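# Refit the band around the carton and its corner guard

## Task

Get the band seated again around both the corner guard and the square encircling the carton; at the finish the guard must sit in its proper spot and the carton must rest flat, not tilted.

## Robot and tools

Robot: two arms, left_arm and right_arm, on opposite sides of the table. Their names do not match image sides. left_arm's base is at (-0.024, +0.454, +0.133) m, on the +y side; right_arm's base is at (+0.067, -0.464, +0.059) m. Scene frame: origin at the table centre, table surface at z = +0.020 m, +z up. Each gripper's fingers point along its own +x axis and close along its own y axis. The reported end_effector_position lies midway between the fingers, roughly 3 to 4 cm short of the tips. Only the outermost 1.5 cm of each finger's inner face is flat; further in it flares outward.

execute_actions(actions, cameras): actions is a list of actions. Each action is a table of up to 15 rows, each row one control step of 1/30 s; if fewer rows are given, the final row is repeated to fill 15. A row always holds 14 numbers in [-1, 1], for both arms even if one stays still: left_arm dx, dy, dz, rx, ry, rz, opening, then right_arm in the same order. The first six are an offset, not a pose: they are measured from that arm's Hand target as it was when the action began, along that Hand target's own axes. Every row of an action is counted from that same start, but the next action starts from the new Hand target, so repeating an offset moves further. Scale: 1.0 = 0.6 m or 180 degrees; rx, ry, rz form one rotation vector. Opening is absolute: +1 fully open (0.080 m), -1 fully closed, empty fingers touching near -0.78. Closing from full open takes about 0.6 s or more. Sending all six pose numbers as 0 re-requests the current Hand target; the opening number is always a command, so resend the current value to leave a gripper alone. cameras: list of names, ["all"], or []; by default images come only when actions is empty.

move(target, speed, blend, opening_speed, grip_force, blocking, cameras): drives grippers in straight lines. target is one 14-number row (same layout and scale as above) or a list of up to 15 such rows; every row is an offset from the Hand targets at the move's start, not from the previous row. speed: m/s, 0.002 to 4.3, default 0.25 (rotation up to twice that in rad/s); one value or one per target. blend: corner-rounding distance in m for lists, default 0 (stop at each point). opening_speed: rate of opening change per second on the -1..+1 scale, at least 0.2. grip_force: newtons per finger pad, 8 to 34, one value or one per arm; it persists. blocking=false returns early while the move continues. A move lasts at least 0.5 s and at most 10 s, and does not avoid obstacles or the other arm. Result adds a move: line: done, off_target, moving, held, blocked or fault per arm, plus limits (paced = pose clipped, held = steps withheld). blocked means the gripper stopped far from its goal, likely against something, and now holds there.

wait(seconds 0 to 10), stop() (brakes a running move), zoom_image(camera, region [x0, y0, x1, y1] in pixels, at most 504 by 504, on the latest full image), read_manual(section) for licence text only, finished_scene(scene = current scene number) ends the scene irreversibly; call it only once the band, guard and carton are all correct and stable without the robot.

Cameras: cam_head_left, cam_head_right (fixed, on one bar), cam_left_wrist, cam_right_wrist; all 672x504.

Results: per gripper end_effector_position (m), end_effector_quat_wxyz, linear and angular velocity, all in the scene frame and possibly off by a few cm. Hand target is the last commanded pose after clipping; further offsets start there. Tool commands shows present gripper commands. grip_measured is the finger opening on the command scale (can read about 2 mm off; under a firm squeeze it reads below the part's width). To grip, command about 0.08 below the reading at first contact. Joint torques and External joint torques are per joint, base outward; a within noise note means that arm is still.

Behaviour: orientation commands are clipped to within 32 degrees of the current orientation each step. Friction and weight leave the gripper short, low or tilted, especially far out; small moves may not happen or go sideways. Check position and orientation after each move and correct by sending the remaining difference as an offset. Keep paths away from an arm's own base, which can flip its shoulder.

Avoid: hitting the table or fixed things hard, fast contact, pressing far past contact, any contact or squeeze between the two arms or their cameras, dropping or releasing moving parts, letting anything leave the table, straining wrist camera cables. Torque fault limits (N m): waist 16.8, shoulder 20.8, elbow 20.8, wrist pitch 5.49, wrist yaw 5.47, wrist roll 5.13; exceeding one freezes that arm for 10 s. Sending a large jump in one step can trigger an over-speed fault. Long holding, stretched poses or pushing at unreachable goals heats motors (MOTOR HOT at 50 °C, forced stop at 95 °C). Loose objects may occasionally get nudged by outside pushes.

Each tool is called after "Call:" as name(argument=value, ...) on one line, values as JSON.

## Session

Call:
execute_actions(actions=[])

Scene clock: 0.00 s.
left_arm: end_effector_position=(+0.1307, +0.2513, +0.3528) grip_measured=+1.000 end_effector_quat_wxyz=(+0.551, +0.494, +0.149, -0.656) | right_arm: end_effector_position=(-0.2308, -0.2170, +0.3291) grip_measured=+1.000 end_effector_quat_wxyz=(+0.794, +0.010, +0.119, +0.596)
Joint positions: left_arm=[0.875 1.121 1.123 -1.076 0.392 1.256 0.08] | right_arm=[1.281 1.83 1.61 -1.166 1.389 1.543 0.08]
Joint velocities: within noise
Joint torques (N m): no reading
External joint torques (N m): no reading
Heat: left arm: hottest wrist yaw 38 °C (+0.0 °C/min); right arm: hottest wrist yaw 33 °C (+0.0 °C/min).
Hand target: left_arm +0.1310, +0.2509, +0.3550; +0.552, +0.495, +0.145, -0.655 | right_arm -0.2303, -0.2171, +0.3324; +0.793, +0.015, +0.121, +0.597
Tool commands: left_gripper/opening=+1.0 right_gripper/opening=+1.0

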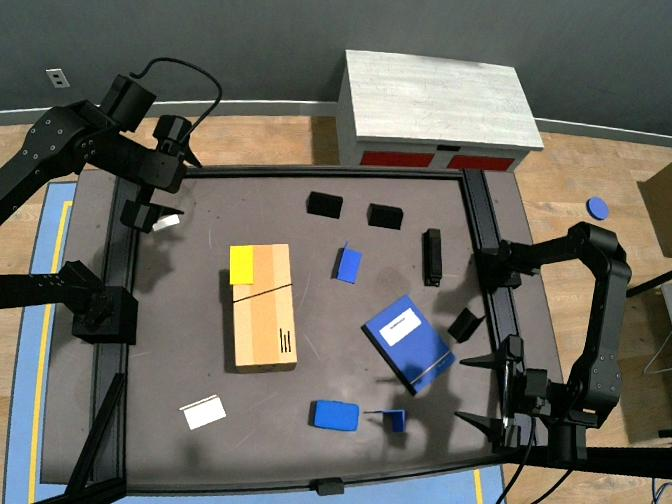

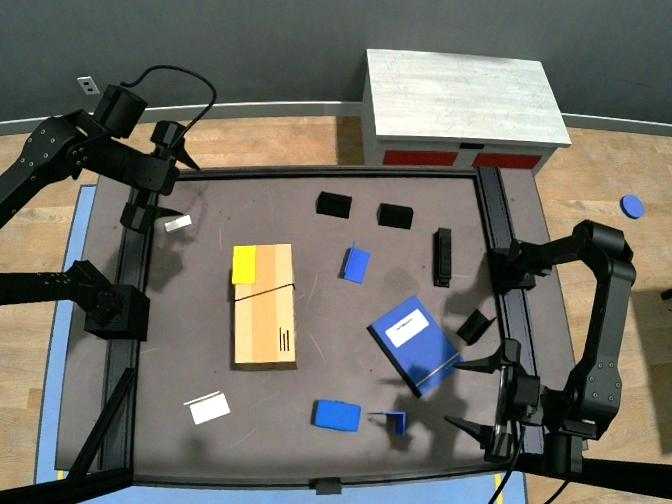

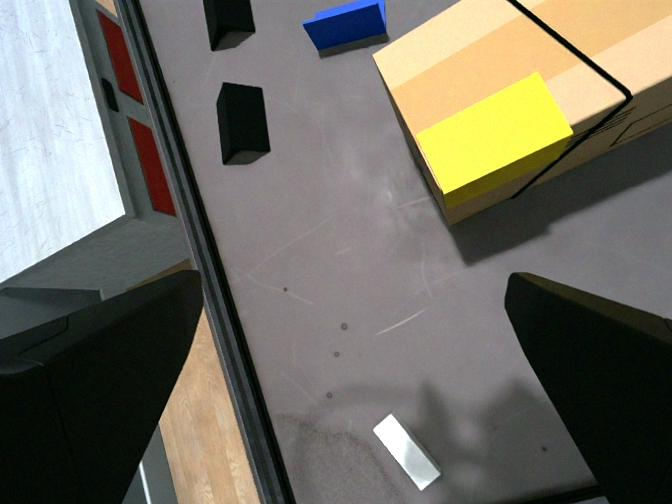

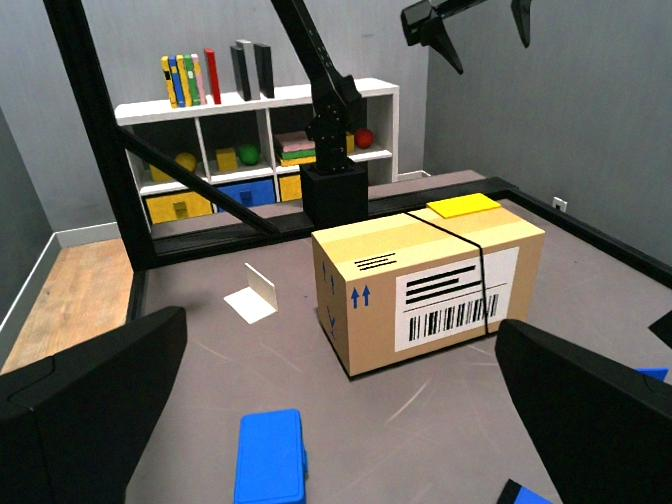

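Call:
zoom_image(camera="cam_head_right", region=[200, 220, 330, 390])

Call:
zoom_image(camera="cam_left_wrist", region=[370, 0, 672, 240])

Call:
zoom_image(camera="cam_right_wrist", region=[300, 180, 560, 390])

Call:
zoom_image(camera="cam_head_right", region=[300, 180, 520, 450])

Scaled by 2.965 from the camera's 672x504 image, which has a finer 960x720 frame.

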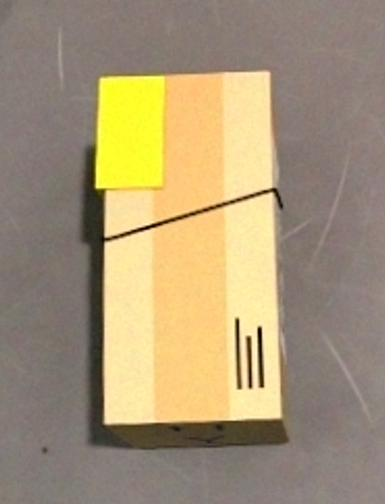

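Scaled by 1.669 from the camera's 672x504 image, which has a finer 960x720 frame.

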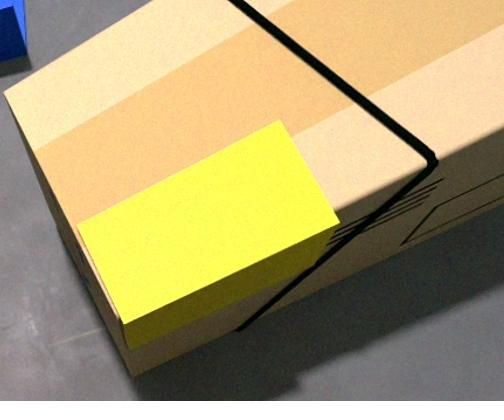

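Scaled by 1.938 from the camera's 672x504 image, which has a finer 960x720 frame.

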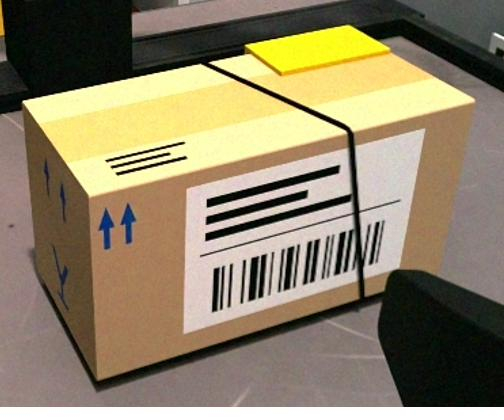

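Scaled by 1.867 from the camera's 672x504 image, which has a finer 960x720 frame.

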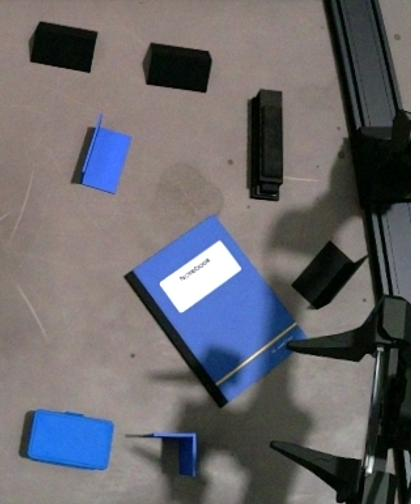

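Call:
move(target=[0.114,-0.2967,0.0458,-0.165,-0.0585,-0.0178,0,0,0,0,0,0,0,1], cameras=["all"])

Scene clock: 8.87 s.
left_arm: end_effector_position=(-0.0304, +0.2526, +0.2508) grip_measured=+0.003 end_effector_quat_wxyz=(+0.651, +0.272, +0.272, -0.654) | right_arm: end_effector_position=(-0.2308, -0.2170, +0.3291) grip_measured=+1.000 end_effector_quat_wxyz=(+0.794, +0.010, +0.119, +0.596)
Joint positions: left_arm=[-0.063 0.568 0.436 -0.658 -0.037 -0.041 0.035] | right_arm=[1.281 1.83 1.61 -1.166 1.389 1.543 0.08]
Joint torques (N m): left_arm=[-0.18 -0.36 5.84 1.66 -0.32 -0.06] | right_arm=[0.07 -7.06 5.8 0.48 0.69 0.02]
External joint torques (N m): left_arm=[-0.17 -0.05 -0.62 0.29 -0.3 -0.07] | right_arm=[0.07 0.3 0.3 0.02 0.09 0.03]
Heat: left arm: hottest wrist yaw 38 °C (+0.0 °C/min); right arm: hottest elbow 34 °C (+13.5 °C/min).
Hand target: left_arm -0.0299, +0.2528, +0.2491; +0.653, +0.271, +0.271, -0.653 | right_arm -0.2303, -0.2171, +0.3324; +0.793, +0.015, +0.121, +0.597
Off the commanded pose: left_arm 0.002 m, 0 deg | right_arm 0.003 m, 1 deg.
move: done
camera_calibration:
cam_left_wrist: T_world_to_cam=[[-0.999042, 0.0112777, 0.0422821, -0.0394746], [-0.00598767, 0.921904, -0.387373, -0.113609], [-0.0433487, -0.387255, -0.920953, 0.405405], [0, 0, 0, 1]] pos_world=[-0.0225433, 0.262177, 0.331019]

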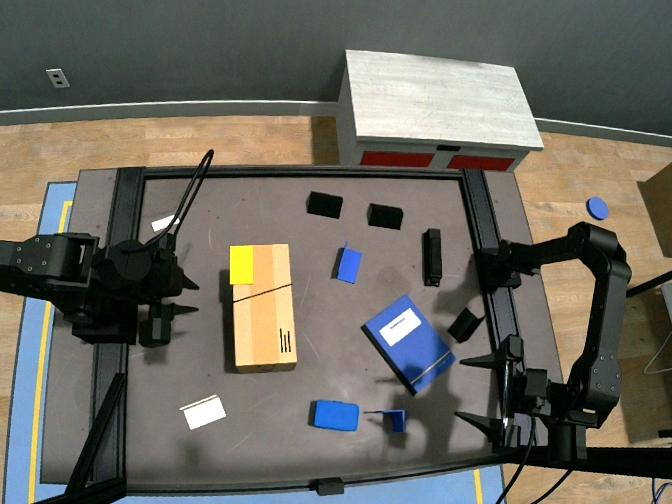

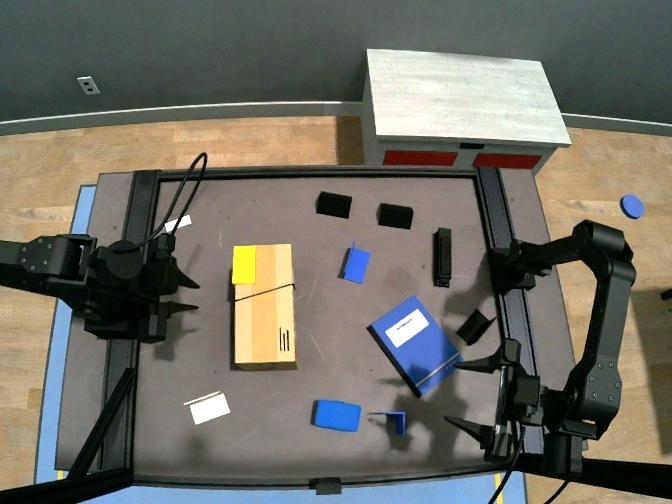

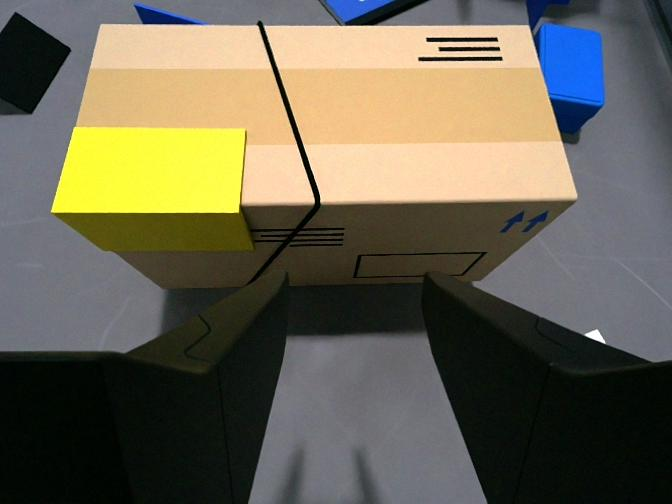

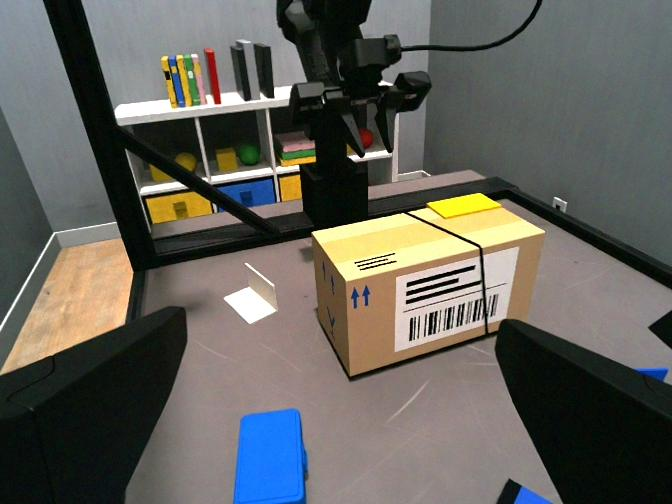

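Call:
move(target=[0,0,0,0,0,0,0,0.4325,-0.2978,-0.0187,-0.0922,0.1995,0.0593,0], cameras=["all"])

Scene clock: 14.23 s.
left_arm: end_effector_position=(-0.0304, +0.2525, +0.2508) grip_measured=+0.003 end_effector_quat_wxyz=(+0.651, +0.272, +0.272, -0.654) | right_arm: end_effector_position=(+0.0047, -0.0270, +0.2409) grip_measured=+0.002 end_effector_quat_wxyz=(+0.655, -0.275, +0.275, +0.648)
Joint positions: left_arm=[-0.063 0.568 0.436 -0.658 -0.038 -0.041 0.035] | right_arm=[0.199 1.65 1.3 -0.458 0.14 0.139 0.035]
Joint torques (N m): left_arm=[-0.33 -0.42 5.82 1.63 -0.3 -0.08] | right_arm=[0.09 -5.56 8.13 1.22 -0.15 -0.1]
External joint torques (N m): left_arm=[-0.32 -0.11 -0.61 0.27 -0.29 -0.08] | right_arm=[0.09 1.45 1.67 -0.15 -0.21 -0.1]
Heat: left arm: hottest wrist yaw 38 °C (+0.0 °C/min); right arm: hottest elbow 34 °C (+8.4 °C/min).
Hand target: left_arm -0.0299, +0.2528, +0.2492; +0.653, +0.271, +0.271, -0.653 | right_arm +0.0030, -0.0234, +0.2463; +0.654, -0.271, +0.271, +0.653
Off the commanded pose: left_arm 0.002 m, 0 deg | right_arm 0.007 m, 1 deg.
move: done
camera_calibration:
cam_left_wrist: T_world_to_cam=[[-0.999045, 0.0110695, 0.04226, -0.0394122], [-0.00618866, 0.921746, -0.387744, -0.113359], [-0.0432451, -0.387635, -0.920798, 0.405416], [0, 0, 0, 1]] pos_world=[-0.0225438, 0.262078, 0.331018]
cam_right_wrist: T_world_to_cam=[[0.992667, 0.0436023, 0.112743, -0.031379], [0.0890825, -0.894317, -0.438477, 0.11482], [0.081709, 0.445305, -0.891643, 0.302614], [0, 0, 0, 1]] pos_world=[-0.00380588, -0.0307016, 0.323707]

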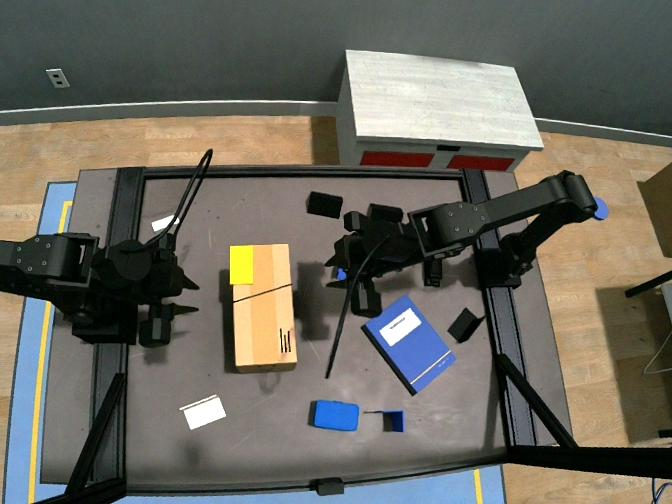

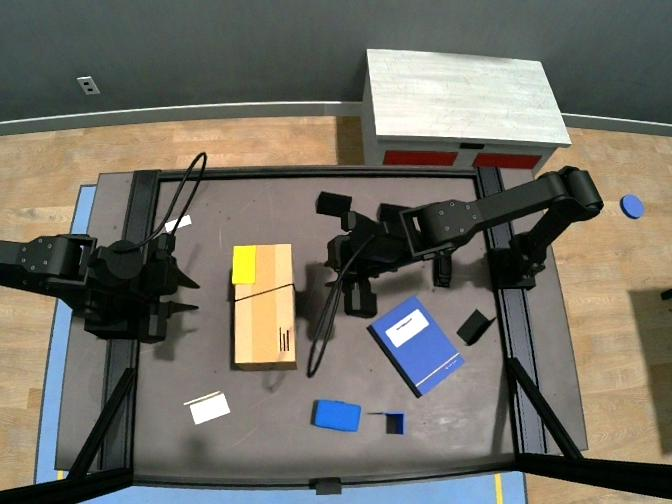

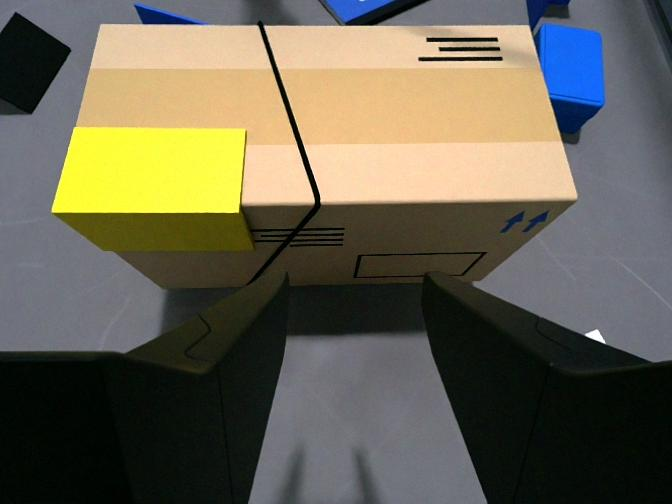

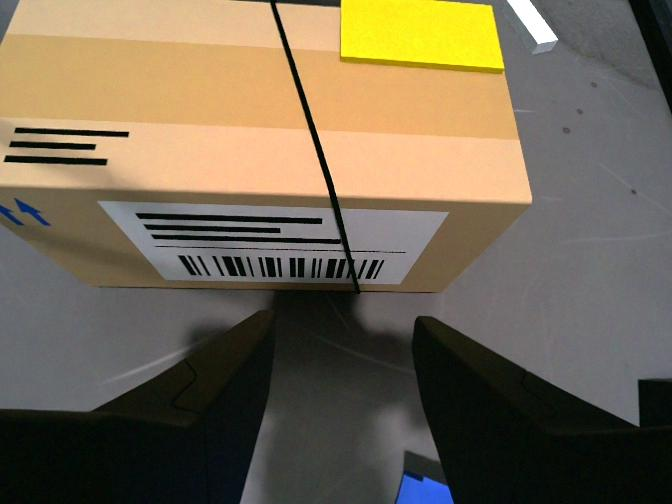

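Call:
move(target=[0.1033,0.01,-0.0033,0,0,0,0,0.1133,0,0.0245,0,0,0,0], cameras=["all"], speed=0.1)

Call:
zoom_image(camera="cam_left_wrist", region=[200, 150, 480, 360])

Call:
zoom_image(camera="cam_right_wrist", region=[200, 150, 480, 360])

Call:
zoom_image(camera="cam_head_right", region=[180, 220, 360, 380])

Scene clock: 18.53 s.
left_arm: end_effector_position=(-0.0239, +0.2094, +0.2070) grip_measured=+0.003 end_effector_quat_wxyz=(+0.655, +0.268, +0.269, -0.653) | right_arm: end_effector_position=(+0.0035, +0.0301, +0.2026) grip_measured=+0.002 end_effector_quat_wxyz=(+0.653, -0.277, +0.276, +0.648)
Joint positions: left_arm=[-0.006 0.87 0.317 -0.227 -0.005 -0.004 0.035] | right_arm=[0.175 1.887 1.436 -0.36 0.12 0.119 0.035]
Joint torques (N m): left_arm=[0.39 -0.5 5.59 1.61 0.13 0.14] | right_arm=[-0.04 -7.04 7.94 1.62 -0.14 -0.08]
External joint torques (N m): left_arm=[0.39 1.12 -0.74 0.22 0.13 0.14] | right_arm=[0.09 1.43 1.66 0.28 -0.21 -0.08]
Heat: left arm: hottest wrist yaw 38 °C (+0.0 °C/min); right arm: hottest elbow 35 °C (+9.7 °C/min).
Hand target: left_arm -0.0239, +0.2104, +0.2039; +0.653, +0.271, +0.271, -0.653 | right_arm +0.0032, +0.0351, +0.2085; +0.654, -0.271, +0.271, +0.653
Off the commanded pose: left_arm 0.003 m, 0 deg | right_arm 0.008 m, 1 deg.
move: done
camera_calibration:
cam_left_wrist: T_world_to_cam=[[-0.999206, 0.00335194, 0.0397048, -0.0284958], [-0.0126395, 0.918332, -0.39561, -0.0883454], [-0.0377883, -0.395798, -0.91756, 0.349859], [0, 0, 0, 1]] pos_world=[-0.0163692, 0.219699, 0.287197]
cam_right_wrist: T_world_to_cam=[[0.992433, 0.0474188, 0.11326, -0.0285269], [0.0922566, -0.896669, -0.432981, 0.148075], [0.0810255, 0.440154, -0.894259, 0.243844], [0, 0, 0, 1]] pos_world=[-0.00510745, 0.0267982, 0.285404]

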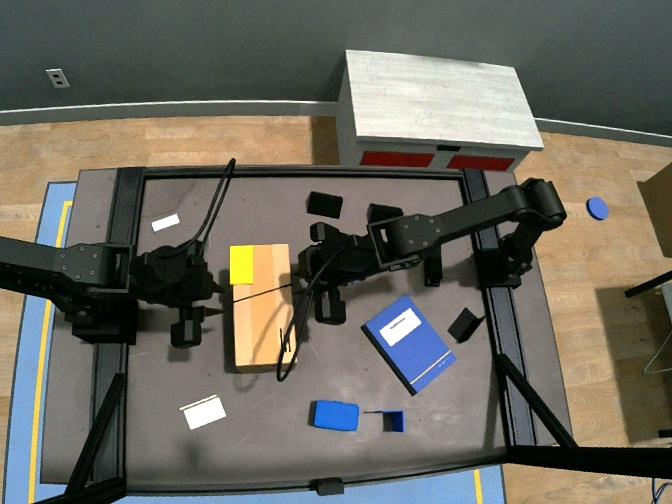

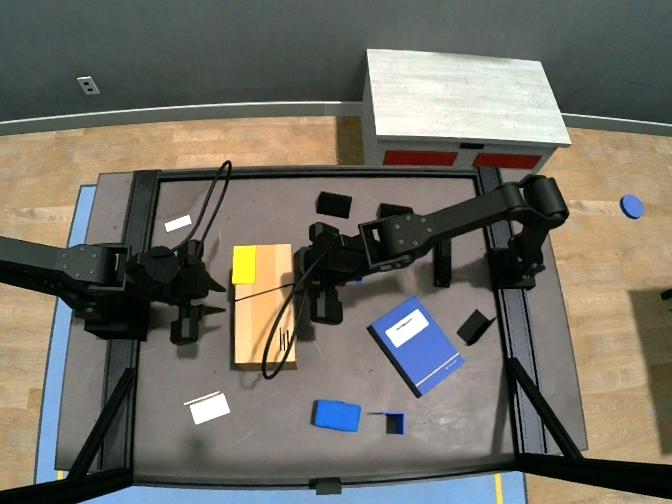

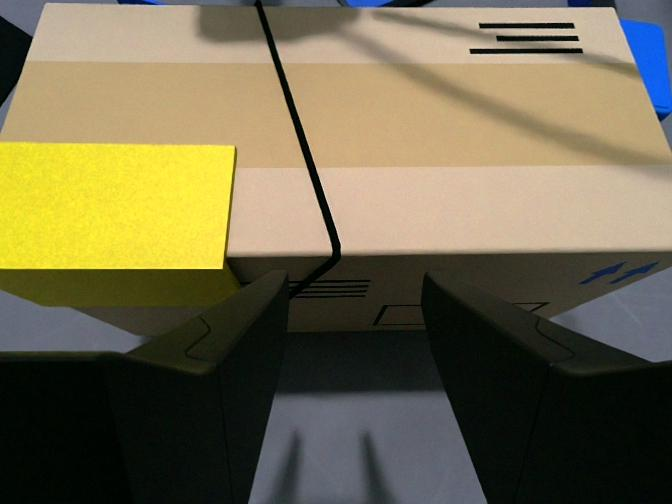

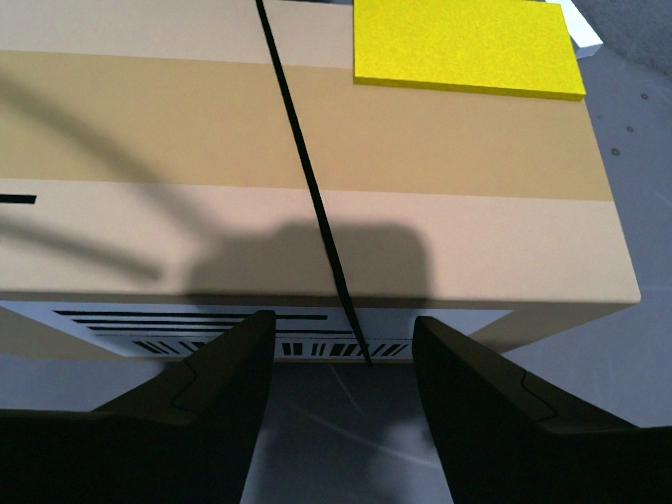

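Scaled by 1.800 from the camera's 672x504 image, which has a finer 960x720 frame.

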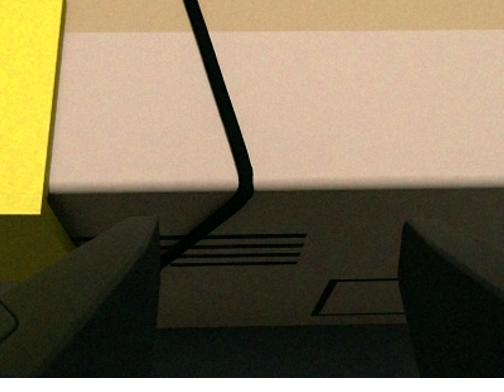

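Scaled by 1.800 from the camera's 672x504 image, which has a finer 960x720 frame.

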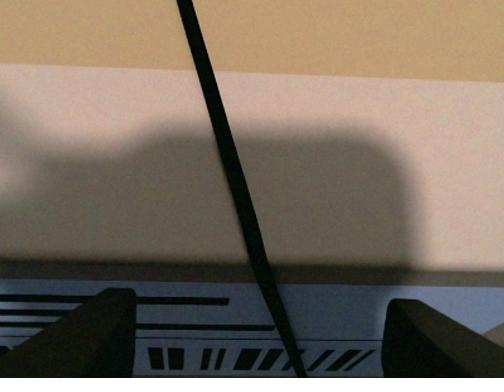

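Scaled by 2.800 from the camera's 672x504 image, which has a finer 960x720 frame.

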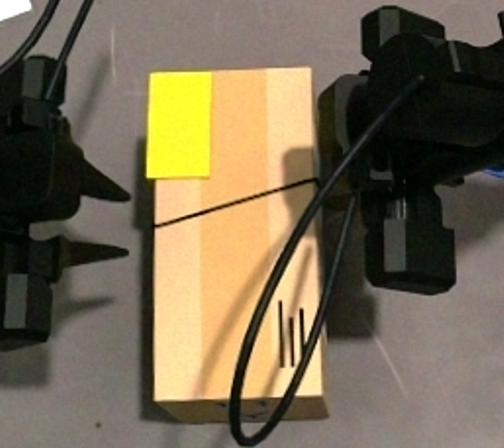

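Call:
move(target=[0.0333,0.007,0.0,0,0,0,0,0.025,0,0.0,0,0,0,0], cameras=["all"], speed=0.05)

Call:
zoom_image(camera="cam_left_wrist", region=[200, 150, 480, 360])

Call:
zoom_image(camera="cam_right_wrist", region=[200, 200, 480, 410])

Call:
zoom_image(camera="cam_head_right", region=[180, 220, 360, 380])

Scene clock: 21.13 s.
left_arm: end_effector_position=(-0.0197, +0.1950, +0.1930) grip_measured=+0.003 end_effector_quat_wxyz=(+0.655, +0.268, +0.269, -0.653) | right_arm: end_effector_position=(+0.0031, +0.0365, +0.1953) grip_measured=+0.002 end_effector_quat_wxyz=(+0.652, -0.279, +0.276, +0.649)
Joint positions: left_arm=[0.022 1.006 0.301 -0.075 0.015 0.015 0.035] | right_arm=[0.172 1.918 1.449 -0.346 0.116 0.114 0.035]
Joint torques (N m): left_arm=[0.22 -0.91 5.33 1.68 0.14 0.16] | right_arm=[-0.31 -5.69 8.81 2.49 -0.12 -0.05]
External joint torques (N m): left_arm=[0.24 1.13 -0.57 0.34 0.13 0.16] | right_arm=[-0.25 2.88 2.65 1.18 -0.18 -0.05]
Heat: left arm: hottest wrist yaw 38 °C (+0.0 °C/min); right arm: hottest elbow 35 °C (+8.5 °C/min).
Hand target: left_arm -0.0198, +0.1963, +0.1898; +0.653, +0.271, +0.271, -0.653 | right_arm +0.0031, +0.0456, +0.1980; +0.654, -0.271, +0.271, +0.653
Off the commanded pose: left_arm 0.003 m, 0 deg | right_arm 0.010 m, 1 deg.
move: off_target (right_arm)
camera_calibration:
cam_left_wrist: T_world_to_cam=[[-0.999211, 0.003423, 0.0395733, -0.02367], [-0.012539, 0.918155, -0.396024, -0.0804975], [-0.03769, -0.396208, -0.917387, 0.331418], [0, 0, 0, 1]] pos_world=[-0.0121695, 0.205301, 0.273096]
cam_right_wrist: T_world_to_cam=[[0.992113, 0.0516321, 0.114221, -0.0279245], [0.0962317, -0.89764, -0.430094, 0.150131], [0.0803223, 0.437694, -0.895529, 0.234881], [0, 0, 0, 1]] pos_world=[-0.00560934, 0.0333997, 0.278103]

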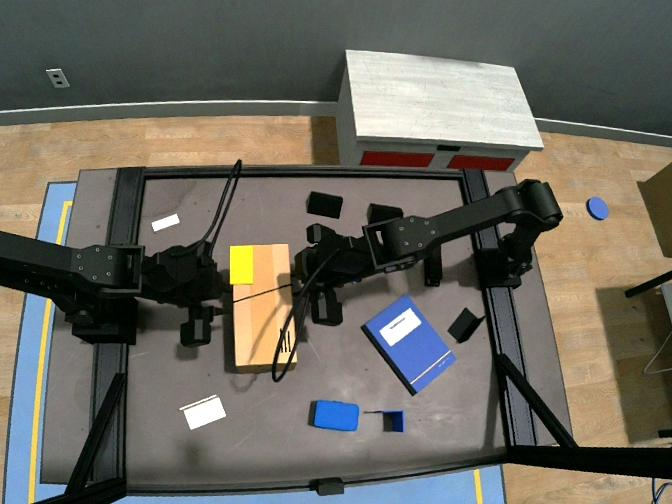

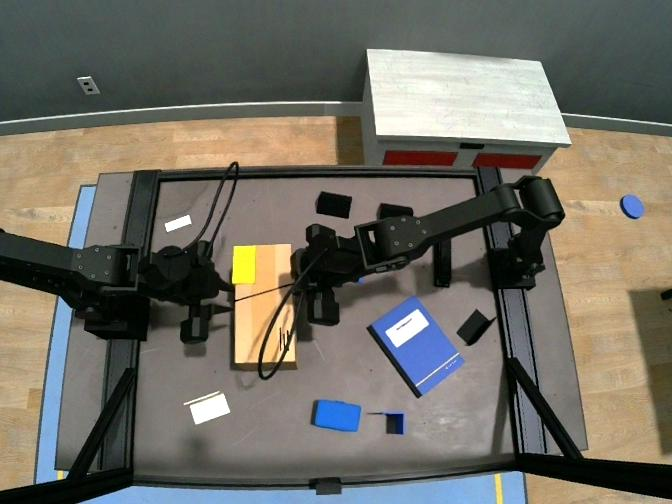

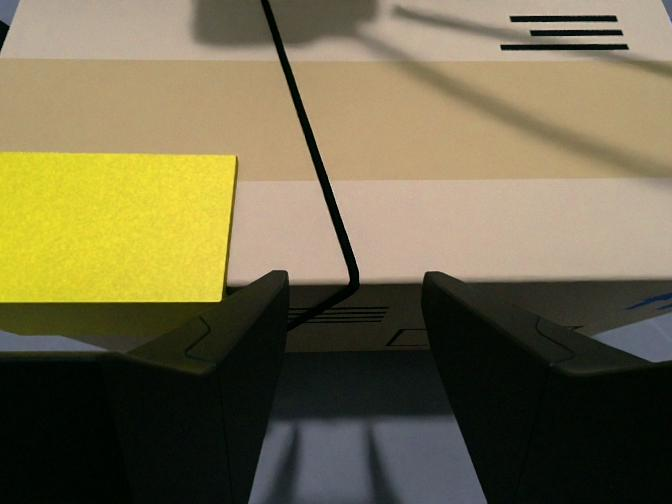

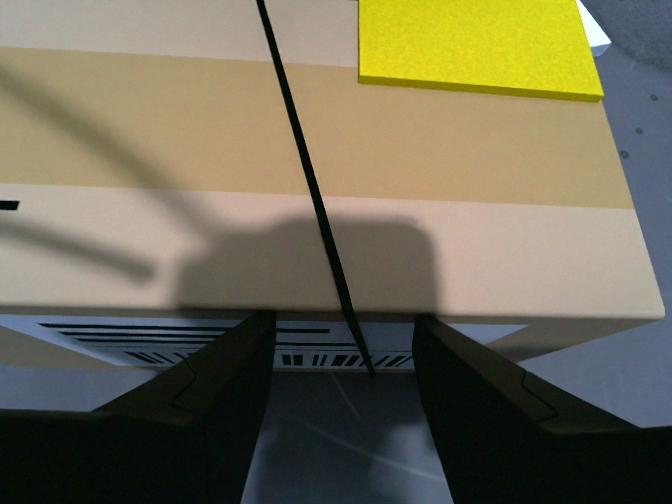

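Scaled by 1.800 from the camera's 672x504 image, which has a finer 960x720 frame.

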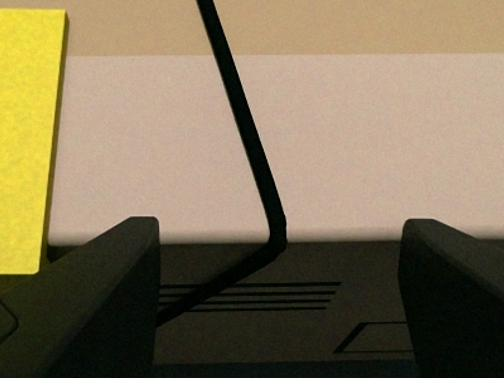

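Scaled by 1.800 from the camera's 672x504 image, which has a finer 960x720 frame.

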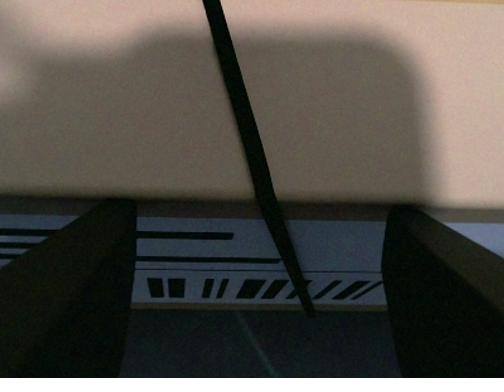

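Scaled by 2.800 from the camera's 672x504 image, which has a finer 960x720 frame.

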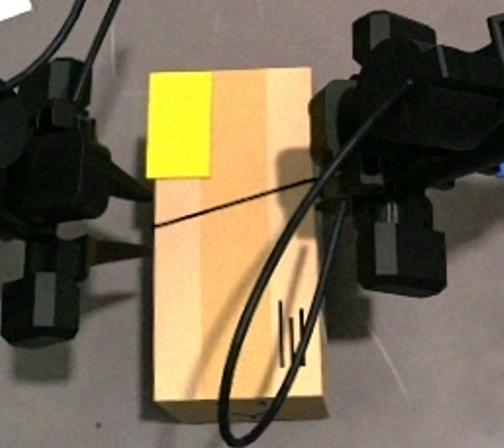

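Call:
move(target=[0.012,0.0,0.0,0,0,0,0,-0.004,0,0.0,0,0,0,-1], cameras=["cam_left_wrist","cam_right_wrist"], speed=0.05, opening_speed=1)

Call:
zoom_image(camera="cam_right_wrist", region=[200, 200, 480, 410])

Scene clock: 24.43 s.
left_arm: end_effector_position=(-0.0196, +0.1913, +0.1888) grip_measured=+0.003 end_effector_quat_wxyz=(+0.656, +0.268, +0.269, -0.653) | right_arm: end_effector_position=(+0.0034, +0.0366, +0.1939) grip_measured=-0.772 end_effector_quat_wxyz=(+0.650, -0.280, +0.278, +0.649)
Joint positions: left_arm=[0.022 1.044 0.297 -0.032 0.015 0.015 0.035] | right_arm=[0.17 1.92 1.45 -0.346 0.111 0.114 0]
Joint torques (N m): left_arm=[0.14 0.38 5.34 2.41 0.11 0.12] | right_arm=[-0.02 -6.66 8.38 2.21 0.1 -0.02]
External joint torques (N m): left_arm=[0.13 2.62 -0.57 1.03 0.11 0.12] | right_arm=[-0.08 2.01 2.16 0.88 0.05 -0.02]
Heat: left arm: hottest wrist yaw 38 °C (+0.0 °C/min); right arm: hottest elbow 37 °C (+12.3 °C/min).
Hand target: left_arm -0.0198, +0.1913, +0.1846; +0.653, +0.271, +0.271, -0.653 | right_arm +0.0032, +0.0439, +0.1996; +0.654, -0.271, +0.271, +0.653
Off the commanded pose: left_arm 0.004 m, 0 deg | right_arm 0.009 m, 1 deg.
move: off_target (right_arm)
camera_calibration:
cam_left_wrist: T_world_to_cam=[[-0.999211, 0.00343813, 0.0395705, -0.0233978], [-0.0125359, 0.91803, -0.396314, -0.0787126], [-0.0376894, -0.396497, -0.917262, 0.326259], [0, 0, 0, 1]] pos_world=[-0.0120695, 0.201701, 0.268996]
cam_right_wrist: T_world_to_cam=[[0.992437, 0.0536762, 0.1104, -0.0274043], [0.0961391, -0.899074, -0.427111, 0.149183], [0.0763324, 0.434494, -0.897434, 0.234062], [0, 0, 0, 1]] pos_world=[-0.00501178, 0.0338993, 0.276798]
Images, in order (width x height): cam_left_wrist 672x504, cam_right_wrist 672x504.

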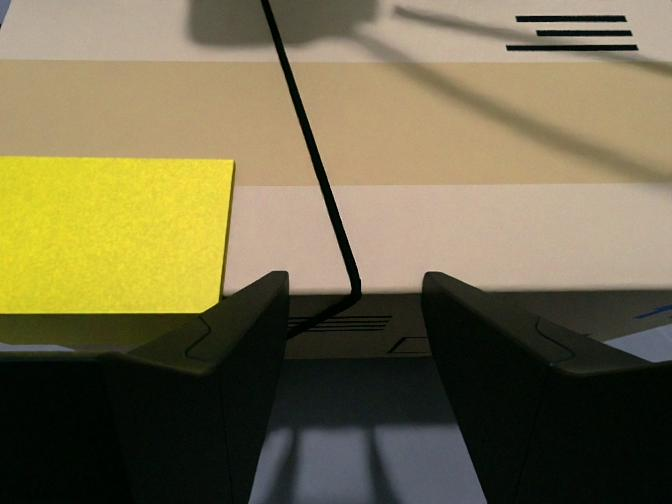

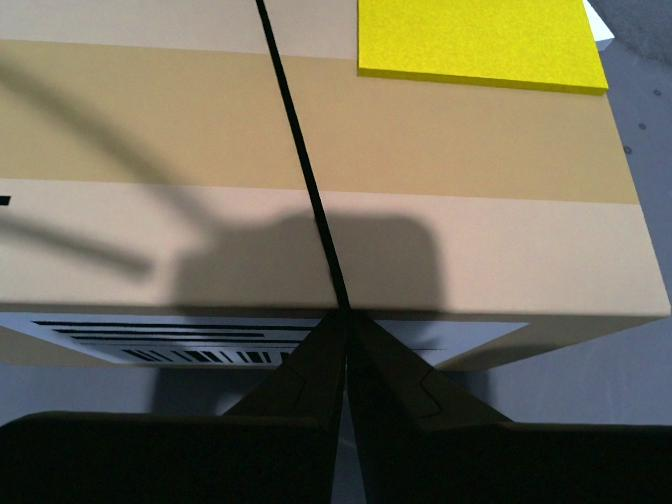

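Scaled by 1.800 from the camera's 672x504 image, which has a finer 960x720 frame.

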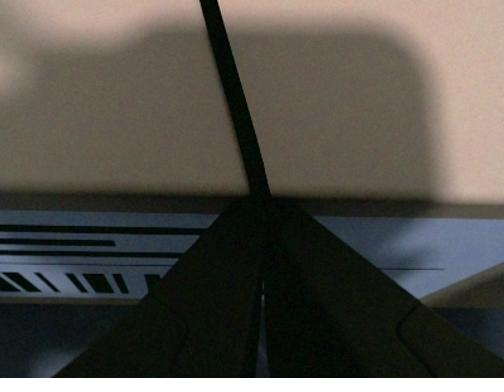

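Call:
move(target=[-0.004,0,0,0,0,0,-1,-0.02,-0.0,0.0,0,0,0,-1], cameras=["all"], speed=0.05, opening_speed=1)

Call:
zoom_image(camera="cam_right_wrist", region=[200, 200, 480, 410])

Call:
zoom_image(camera="cam_left_wrist", region=[200, 150, 480, 360])

Scene clock: 26.87 s.
left_arm: end_effector_position=(-0.0185, +0.1912, +0.1895) grip_measured=-0.768 end_effector_quat_wxyz=(+0.657, +0.267, +0.269, -0.652) | right_arm: end_effector_position=(+0.0036, +0.0355, +0.1954) grip_measured=-0.773 end_effector_quat_wxyz=(+0.650, -0.280, +0.278, +0.649)
Joint positions: left_arm=[0.027 1.041 0.297 -0.033 0.016 0.015 0] | right_arm=[0.17 1.916 1.45 -0.352 0.111 0.114 0]
Joint torques (N m): left_arm=[-0.35 -1.12 5.49 1.23 0.08 0.09] | right_arm=[0.23 -9.84 6.74 1.13 0.17 0.07]
External joint torques (N m): left_arm=[-0.36 1.1 -0.39 -0.14 0.08 0.09] | right_arm=[0.23 -1.22 0.54 -0.18 0.11 0.06]
Heat: left arm: hottest wrist yaw 38 °C (+0.0 °C/min); right arm: hottest elbow 37 °C (+11.2 °C/min).
Hand target: left_arm -0.0198, +0.1930, +0.1863; +0.653, +0.271, +0.271, -0.653 | right_arm +0.0032, +0.0355, +0.2082; +0.654, -0.271, +0.271, +0.653
Off the commanded pose: left_arm 0.004 m, 1 deg | right_arm 0.013 m, 1 deg.
move: off_target (right_arm)
camera_calibration:
cam_left_wrist: T_world_to_cam=[[-0.999187, -0.0000407763, 0.0403246, -0.0218291], [-0.0161323, 0.916892, -0.398809, -0.0776979], [-0.036957, -0.399135, -0.916147, 0.327127], [0, 0, 0, 1]] pos_world=[-0.0109751, 0.201808, 0.26959]
cam_right_wrist: T_world_to_cam=[[0.992397, 0.0535967, 0.110799, -0.0278182], [0.0961554, -0.899553, -0.426097, 0.148549], [0.0768324, 0.433511, -0.897867, 0.236026], [0, 0, 0, 1]] pos_world=[-0.00481147, 0.0327987, 0.278298]

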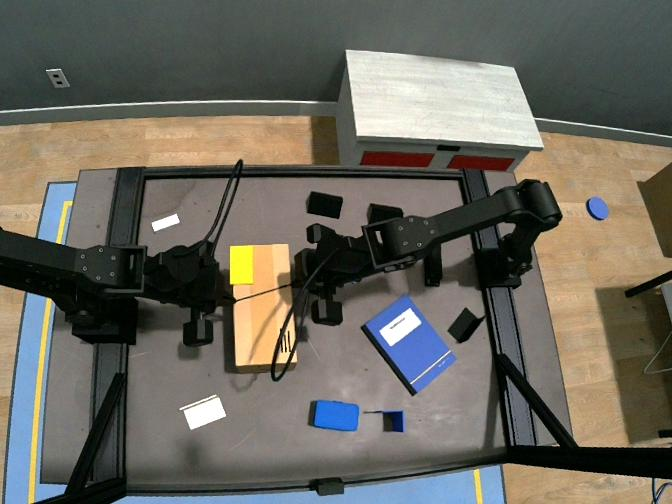

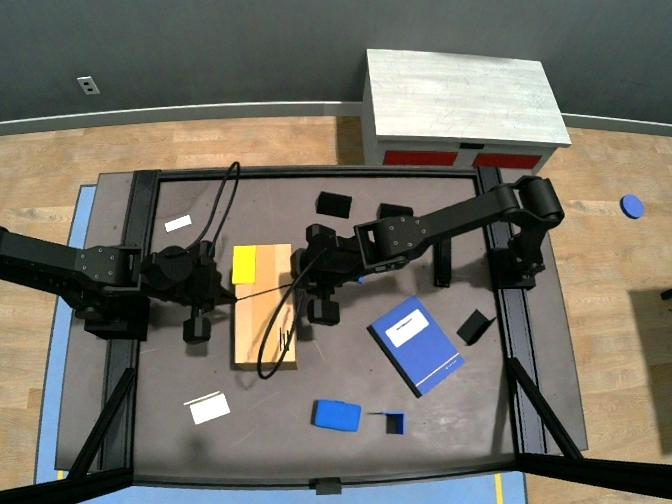

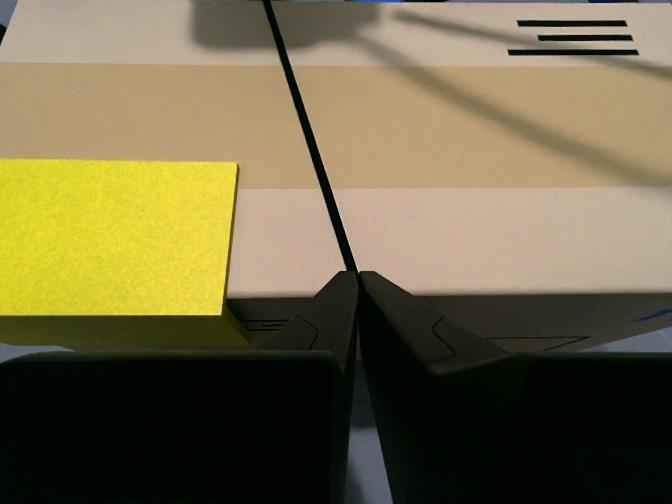

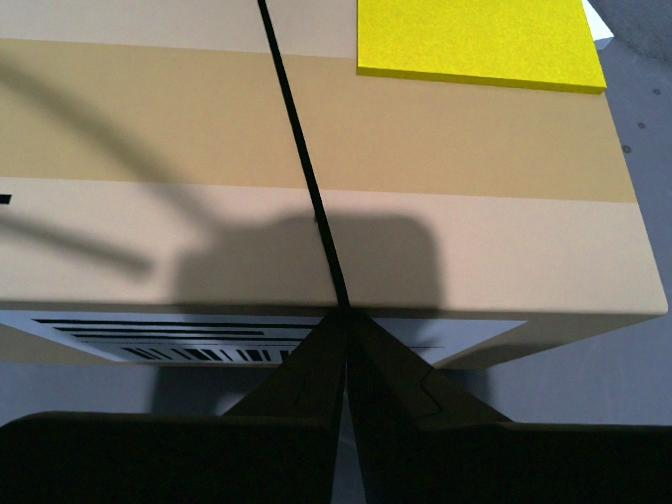

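Scaled by 1.800 from the camera's 672x504 image, which has a finer 960x720 frame.

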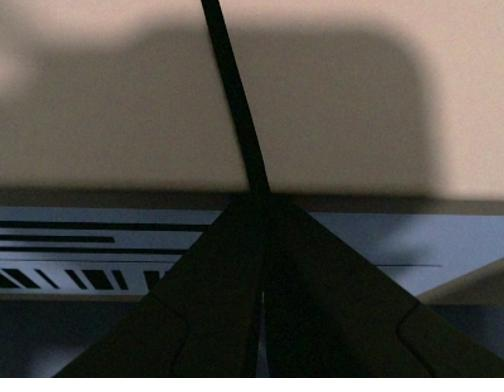

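Scaled by 1.800 from the camera's 672x504 image, which has a finer 960x720 frame.

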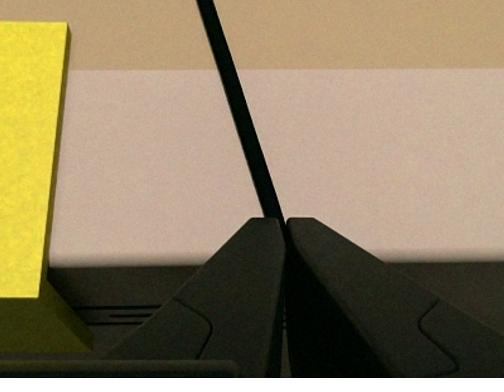

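Call:
move(target=[0,0,0,0,0,0,-1,-0.015,-0.0,0.0,0,0,0,-1], cameras=["cam_left_wrist","cam_right_wrist"], speed=0.05)

Call:
zoom_image(camera="cam_right_wrist", region=[250, 200, 450, 350])

Scene clock: 31.37 s.
left_arm: end_effector_position=(-0.0185, +0.1912, +0.1895) grip_measured=-0.768 end_effector_quat_wxyz=(+0.657, +0.267, +0.269, -0.652) | right_arm: end_effector_position=(+0.0043, +0.0315, +0.1991) grip_measured=-0.774 end_effector_quat_wxyz=(+0.650, -0.282, +0.280, +0.648)
Joint positions: left_arm=[0.027 1.041 0.297 -0.033 0.016 0.015 0] | right_arm=[0.17 1.9 1.447 -0.371 0.111 0.114 0]
Joint torques (N m): left_arm=[-0.31 -1.08 5.48 1.26 0.11 0.12] | right_arm=[0.48 -10.97 5.78 1.27 0.19 0.1]
External joint torques (N m): left_arm=[-0.35 1.13 -0.42 -0.12 0.12 0.12] | right_arm=[0.53 -2.33 -0.53 -0.07 0.13 0.09]
Heat: left arm: hottest wrist yaw 38 °C (+0.0 °C/min); right arm: hottest elbow 37 °C (+9.6 °C/min).
Hand target: left_arm -0.0198, +0.1930, +0.1863; +0.653, +0.271, +0.271, -0.653 | right_arm +0.0031, +0.0292, +0.2146; +0.654, -0.271, +0.271, +0.653
Off the commanded pose: left_arm 0.004 m, 1 deg | right_arm 0.016 m, 2 deg.
move: off_target (right_arm)
camera_calibration:
cam_left_wrist: T_world_to_cam=[[-0.999187, -0.0000407763, 0.0403246, -0.0218291], [-0.0161323, 0.916892, -0.398809, -0.0776979], [-0.036957, -0.399135, -0.916147, 0.327127], [0, 0, 0, 1]] pos_world=[-0.0109751, 0.201808, 0.26959]
cam_right_wrist: T_world_to_cam=[[0.992282, 0.0539107, 0.11167, -0.0288749], [0.0963771, -0.901943, -0.420963, 0.145407], [0.0780253, 0.428477, -0.900178, 0.241575], [0, 0, 0, 1]] pos_world=[-0.00421082, 0.0291963, 0.281895]
Images, in order (width x height): cam_left_wrist 672x504, cam_right_wrist 672x504.

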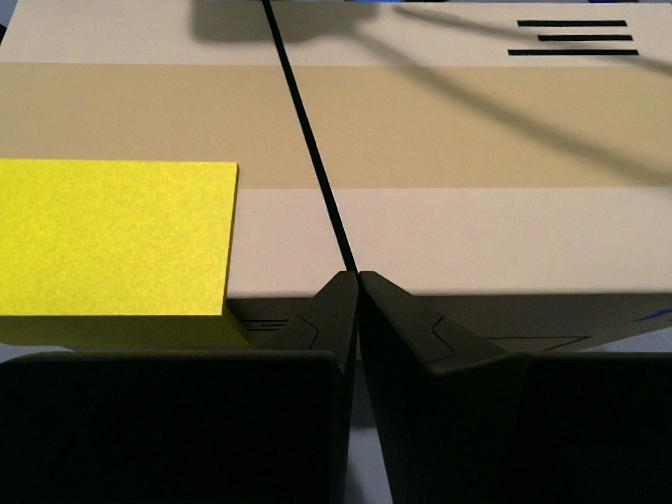

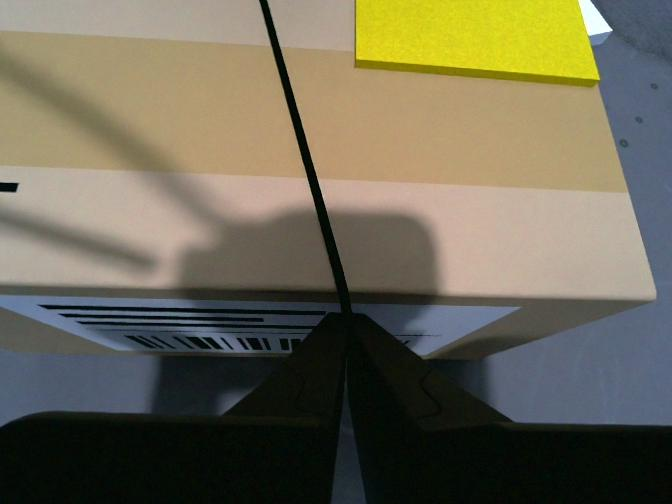

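Scaled by 2.520 from the camera's 672x504 image, which has a finer 960x720 frame.

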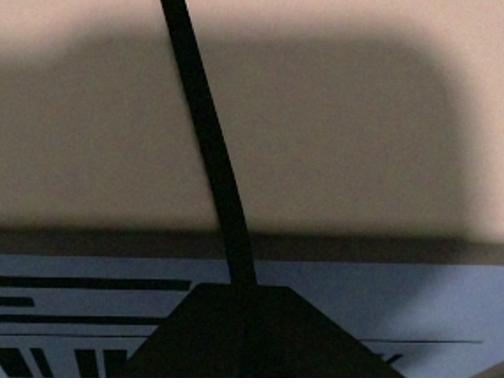

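Call:
move(target=[[0,0,0,0,0,0,-1,0,-0.05,0,0,0,0,-1],[0,0,0,0,0,0,-1,0.016,-0.05,-0.004,0,0,0,-1]], cameras=["cam_left_wrist","cam_right_wrist"], speed=0.05)

Call:
zoom_image(camera="cam_right_wrist", region=[200, 180, 480, 390])

Scene clock: 33.67 s.
left_arm: end_effector_position=(-0.0185, +0.1912, +0.1895) grip_measured=-0.768 end_effector_quat_wxyz=(+0.657, +0.267, +0.269, -0.652) | right_arm: end_effector_position=(+0.0292, +0.0333, +0.2012) grip_measured=-0.774 end_effector_quat_wxyz=(+0.650, -0.276, +0.276, +0.652)
Joint positions: left_arm=[0.027 1.041 0.297 -0.033 0.016 0.015 0] | right_arm=[0.105 1.885 1.424 -0.343 0.062 0.065 0]
Joint torques (N m): left_arm=[-0.28 -1.07 5.53 1.23 0.1 0.13] | right_arm=[-0.66 -8.44 5.99 1.86 -0.03 -0.08]
External joint torques (N m): left_arm=[-0.27 1.13 -0.32 -0.13 0.09 0.13] | right_arm=[-0.64 0.05 -0.3 0.51 -0.06 -0.08]
Heat: left arm: hottest wrist yaw 38 °C (+0.0 °C/min); right arm: hottest shoulder 37 °C (+16.0 °C/min).
Hand target: left_arm -0.0198, +0.1930, +0.1863; +0.653, +0.271, +0.271, -0.653 | right_arm +0.0332, +0.0342, +0.2061; +0.654, -0.271, +0.271, +0.653
Off the commanded pose: left_arm 0.004 m, 1 deg | right_arm 0.006 m, 1 deg.
move: done
camera_calibration:
cam_left_wrist: T_world_to_cam=[[-0.999187, -0.0000407763, 0.0403246, -0.0218291], [-0.0161323, 0.916892, -0.398809, -0.0776979], [-0.036957, -0.399135, -0.916147, 0.327127], [0, 0, 0, 1]] pos_world=[-0.0109751, 0.201808, 0.26959]
cam_right_wrist: T_world_to_cam=[[0.992588, 0.0564203, 0.10764, -0.0531852], [0.0981396, -0.894528, -0.436105, 0.148402], [0.0716822, 0.443437, -0.893435, 0.239142], [0, 0, 0, 1]] pos_world=[0.0210846, 0.0297058, 0.284102]
Images, in order (width x height): cam_left_wrist 672x504, cam_right_wrist 672x504.

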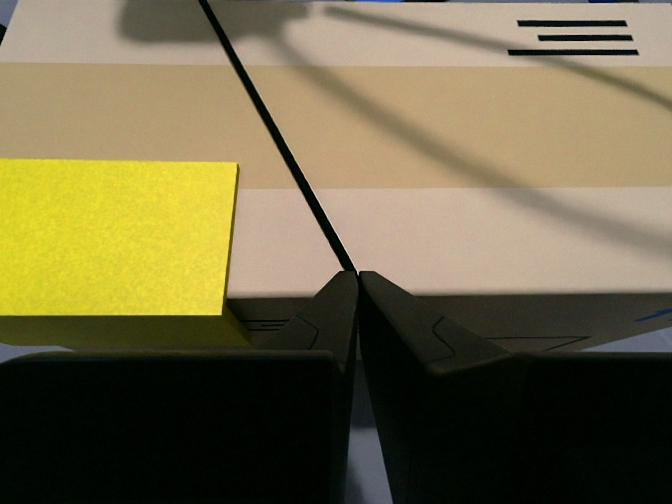

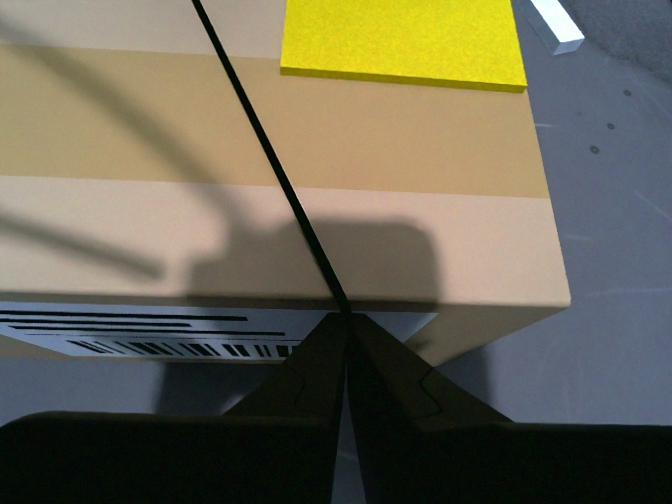

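Scaled by 1.800 from the camera's 672x504 image, which has a finer 960x720 frame.

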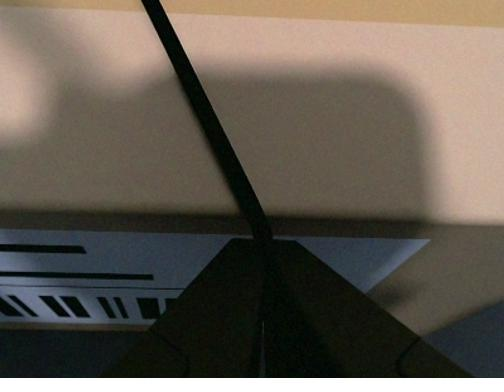

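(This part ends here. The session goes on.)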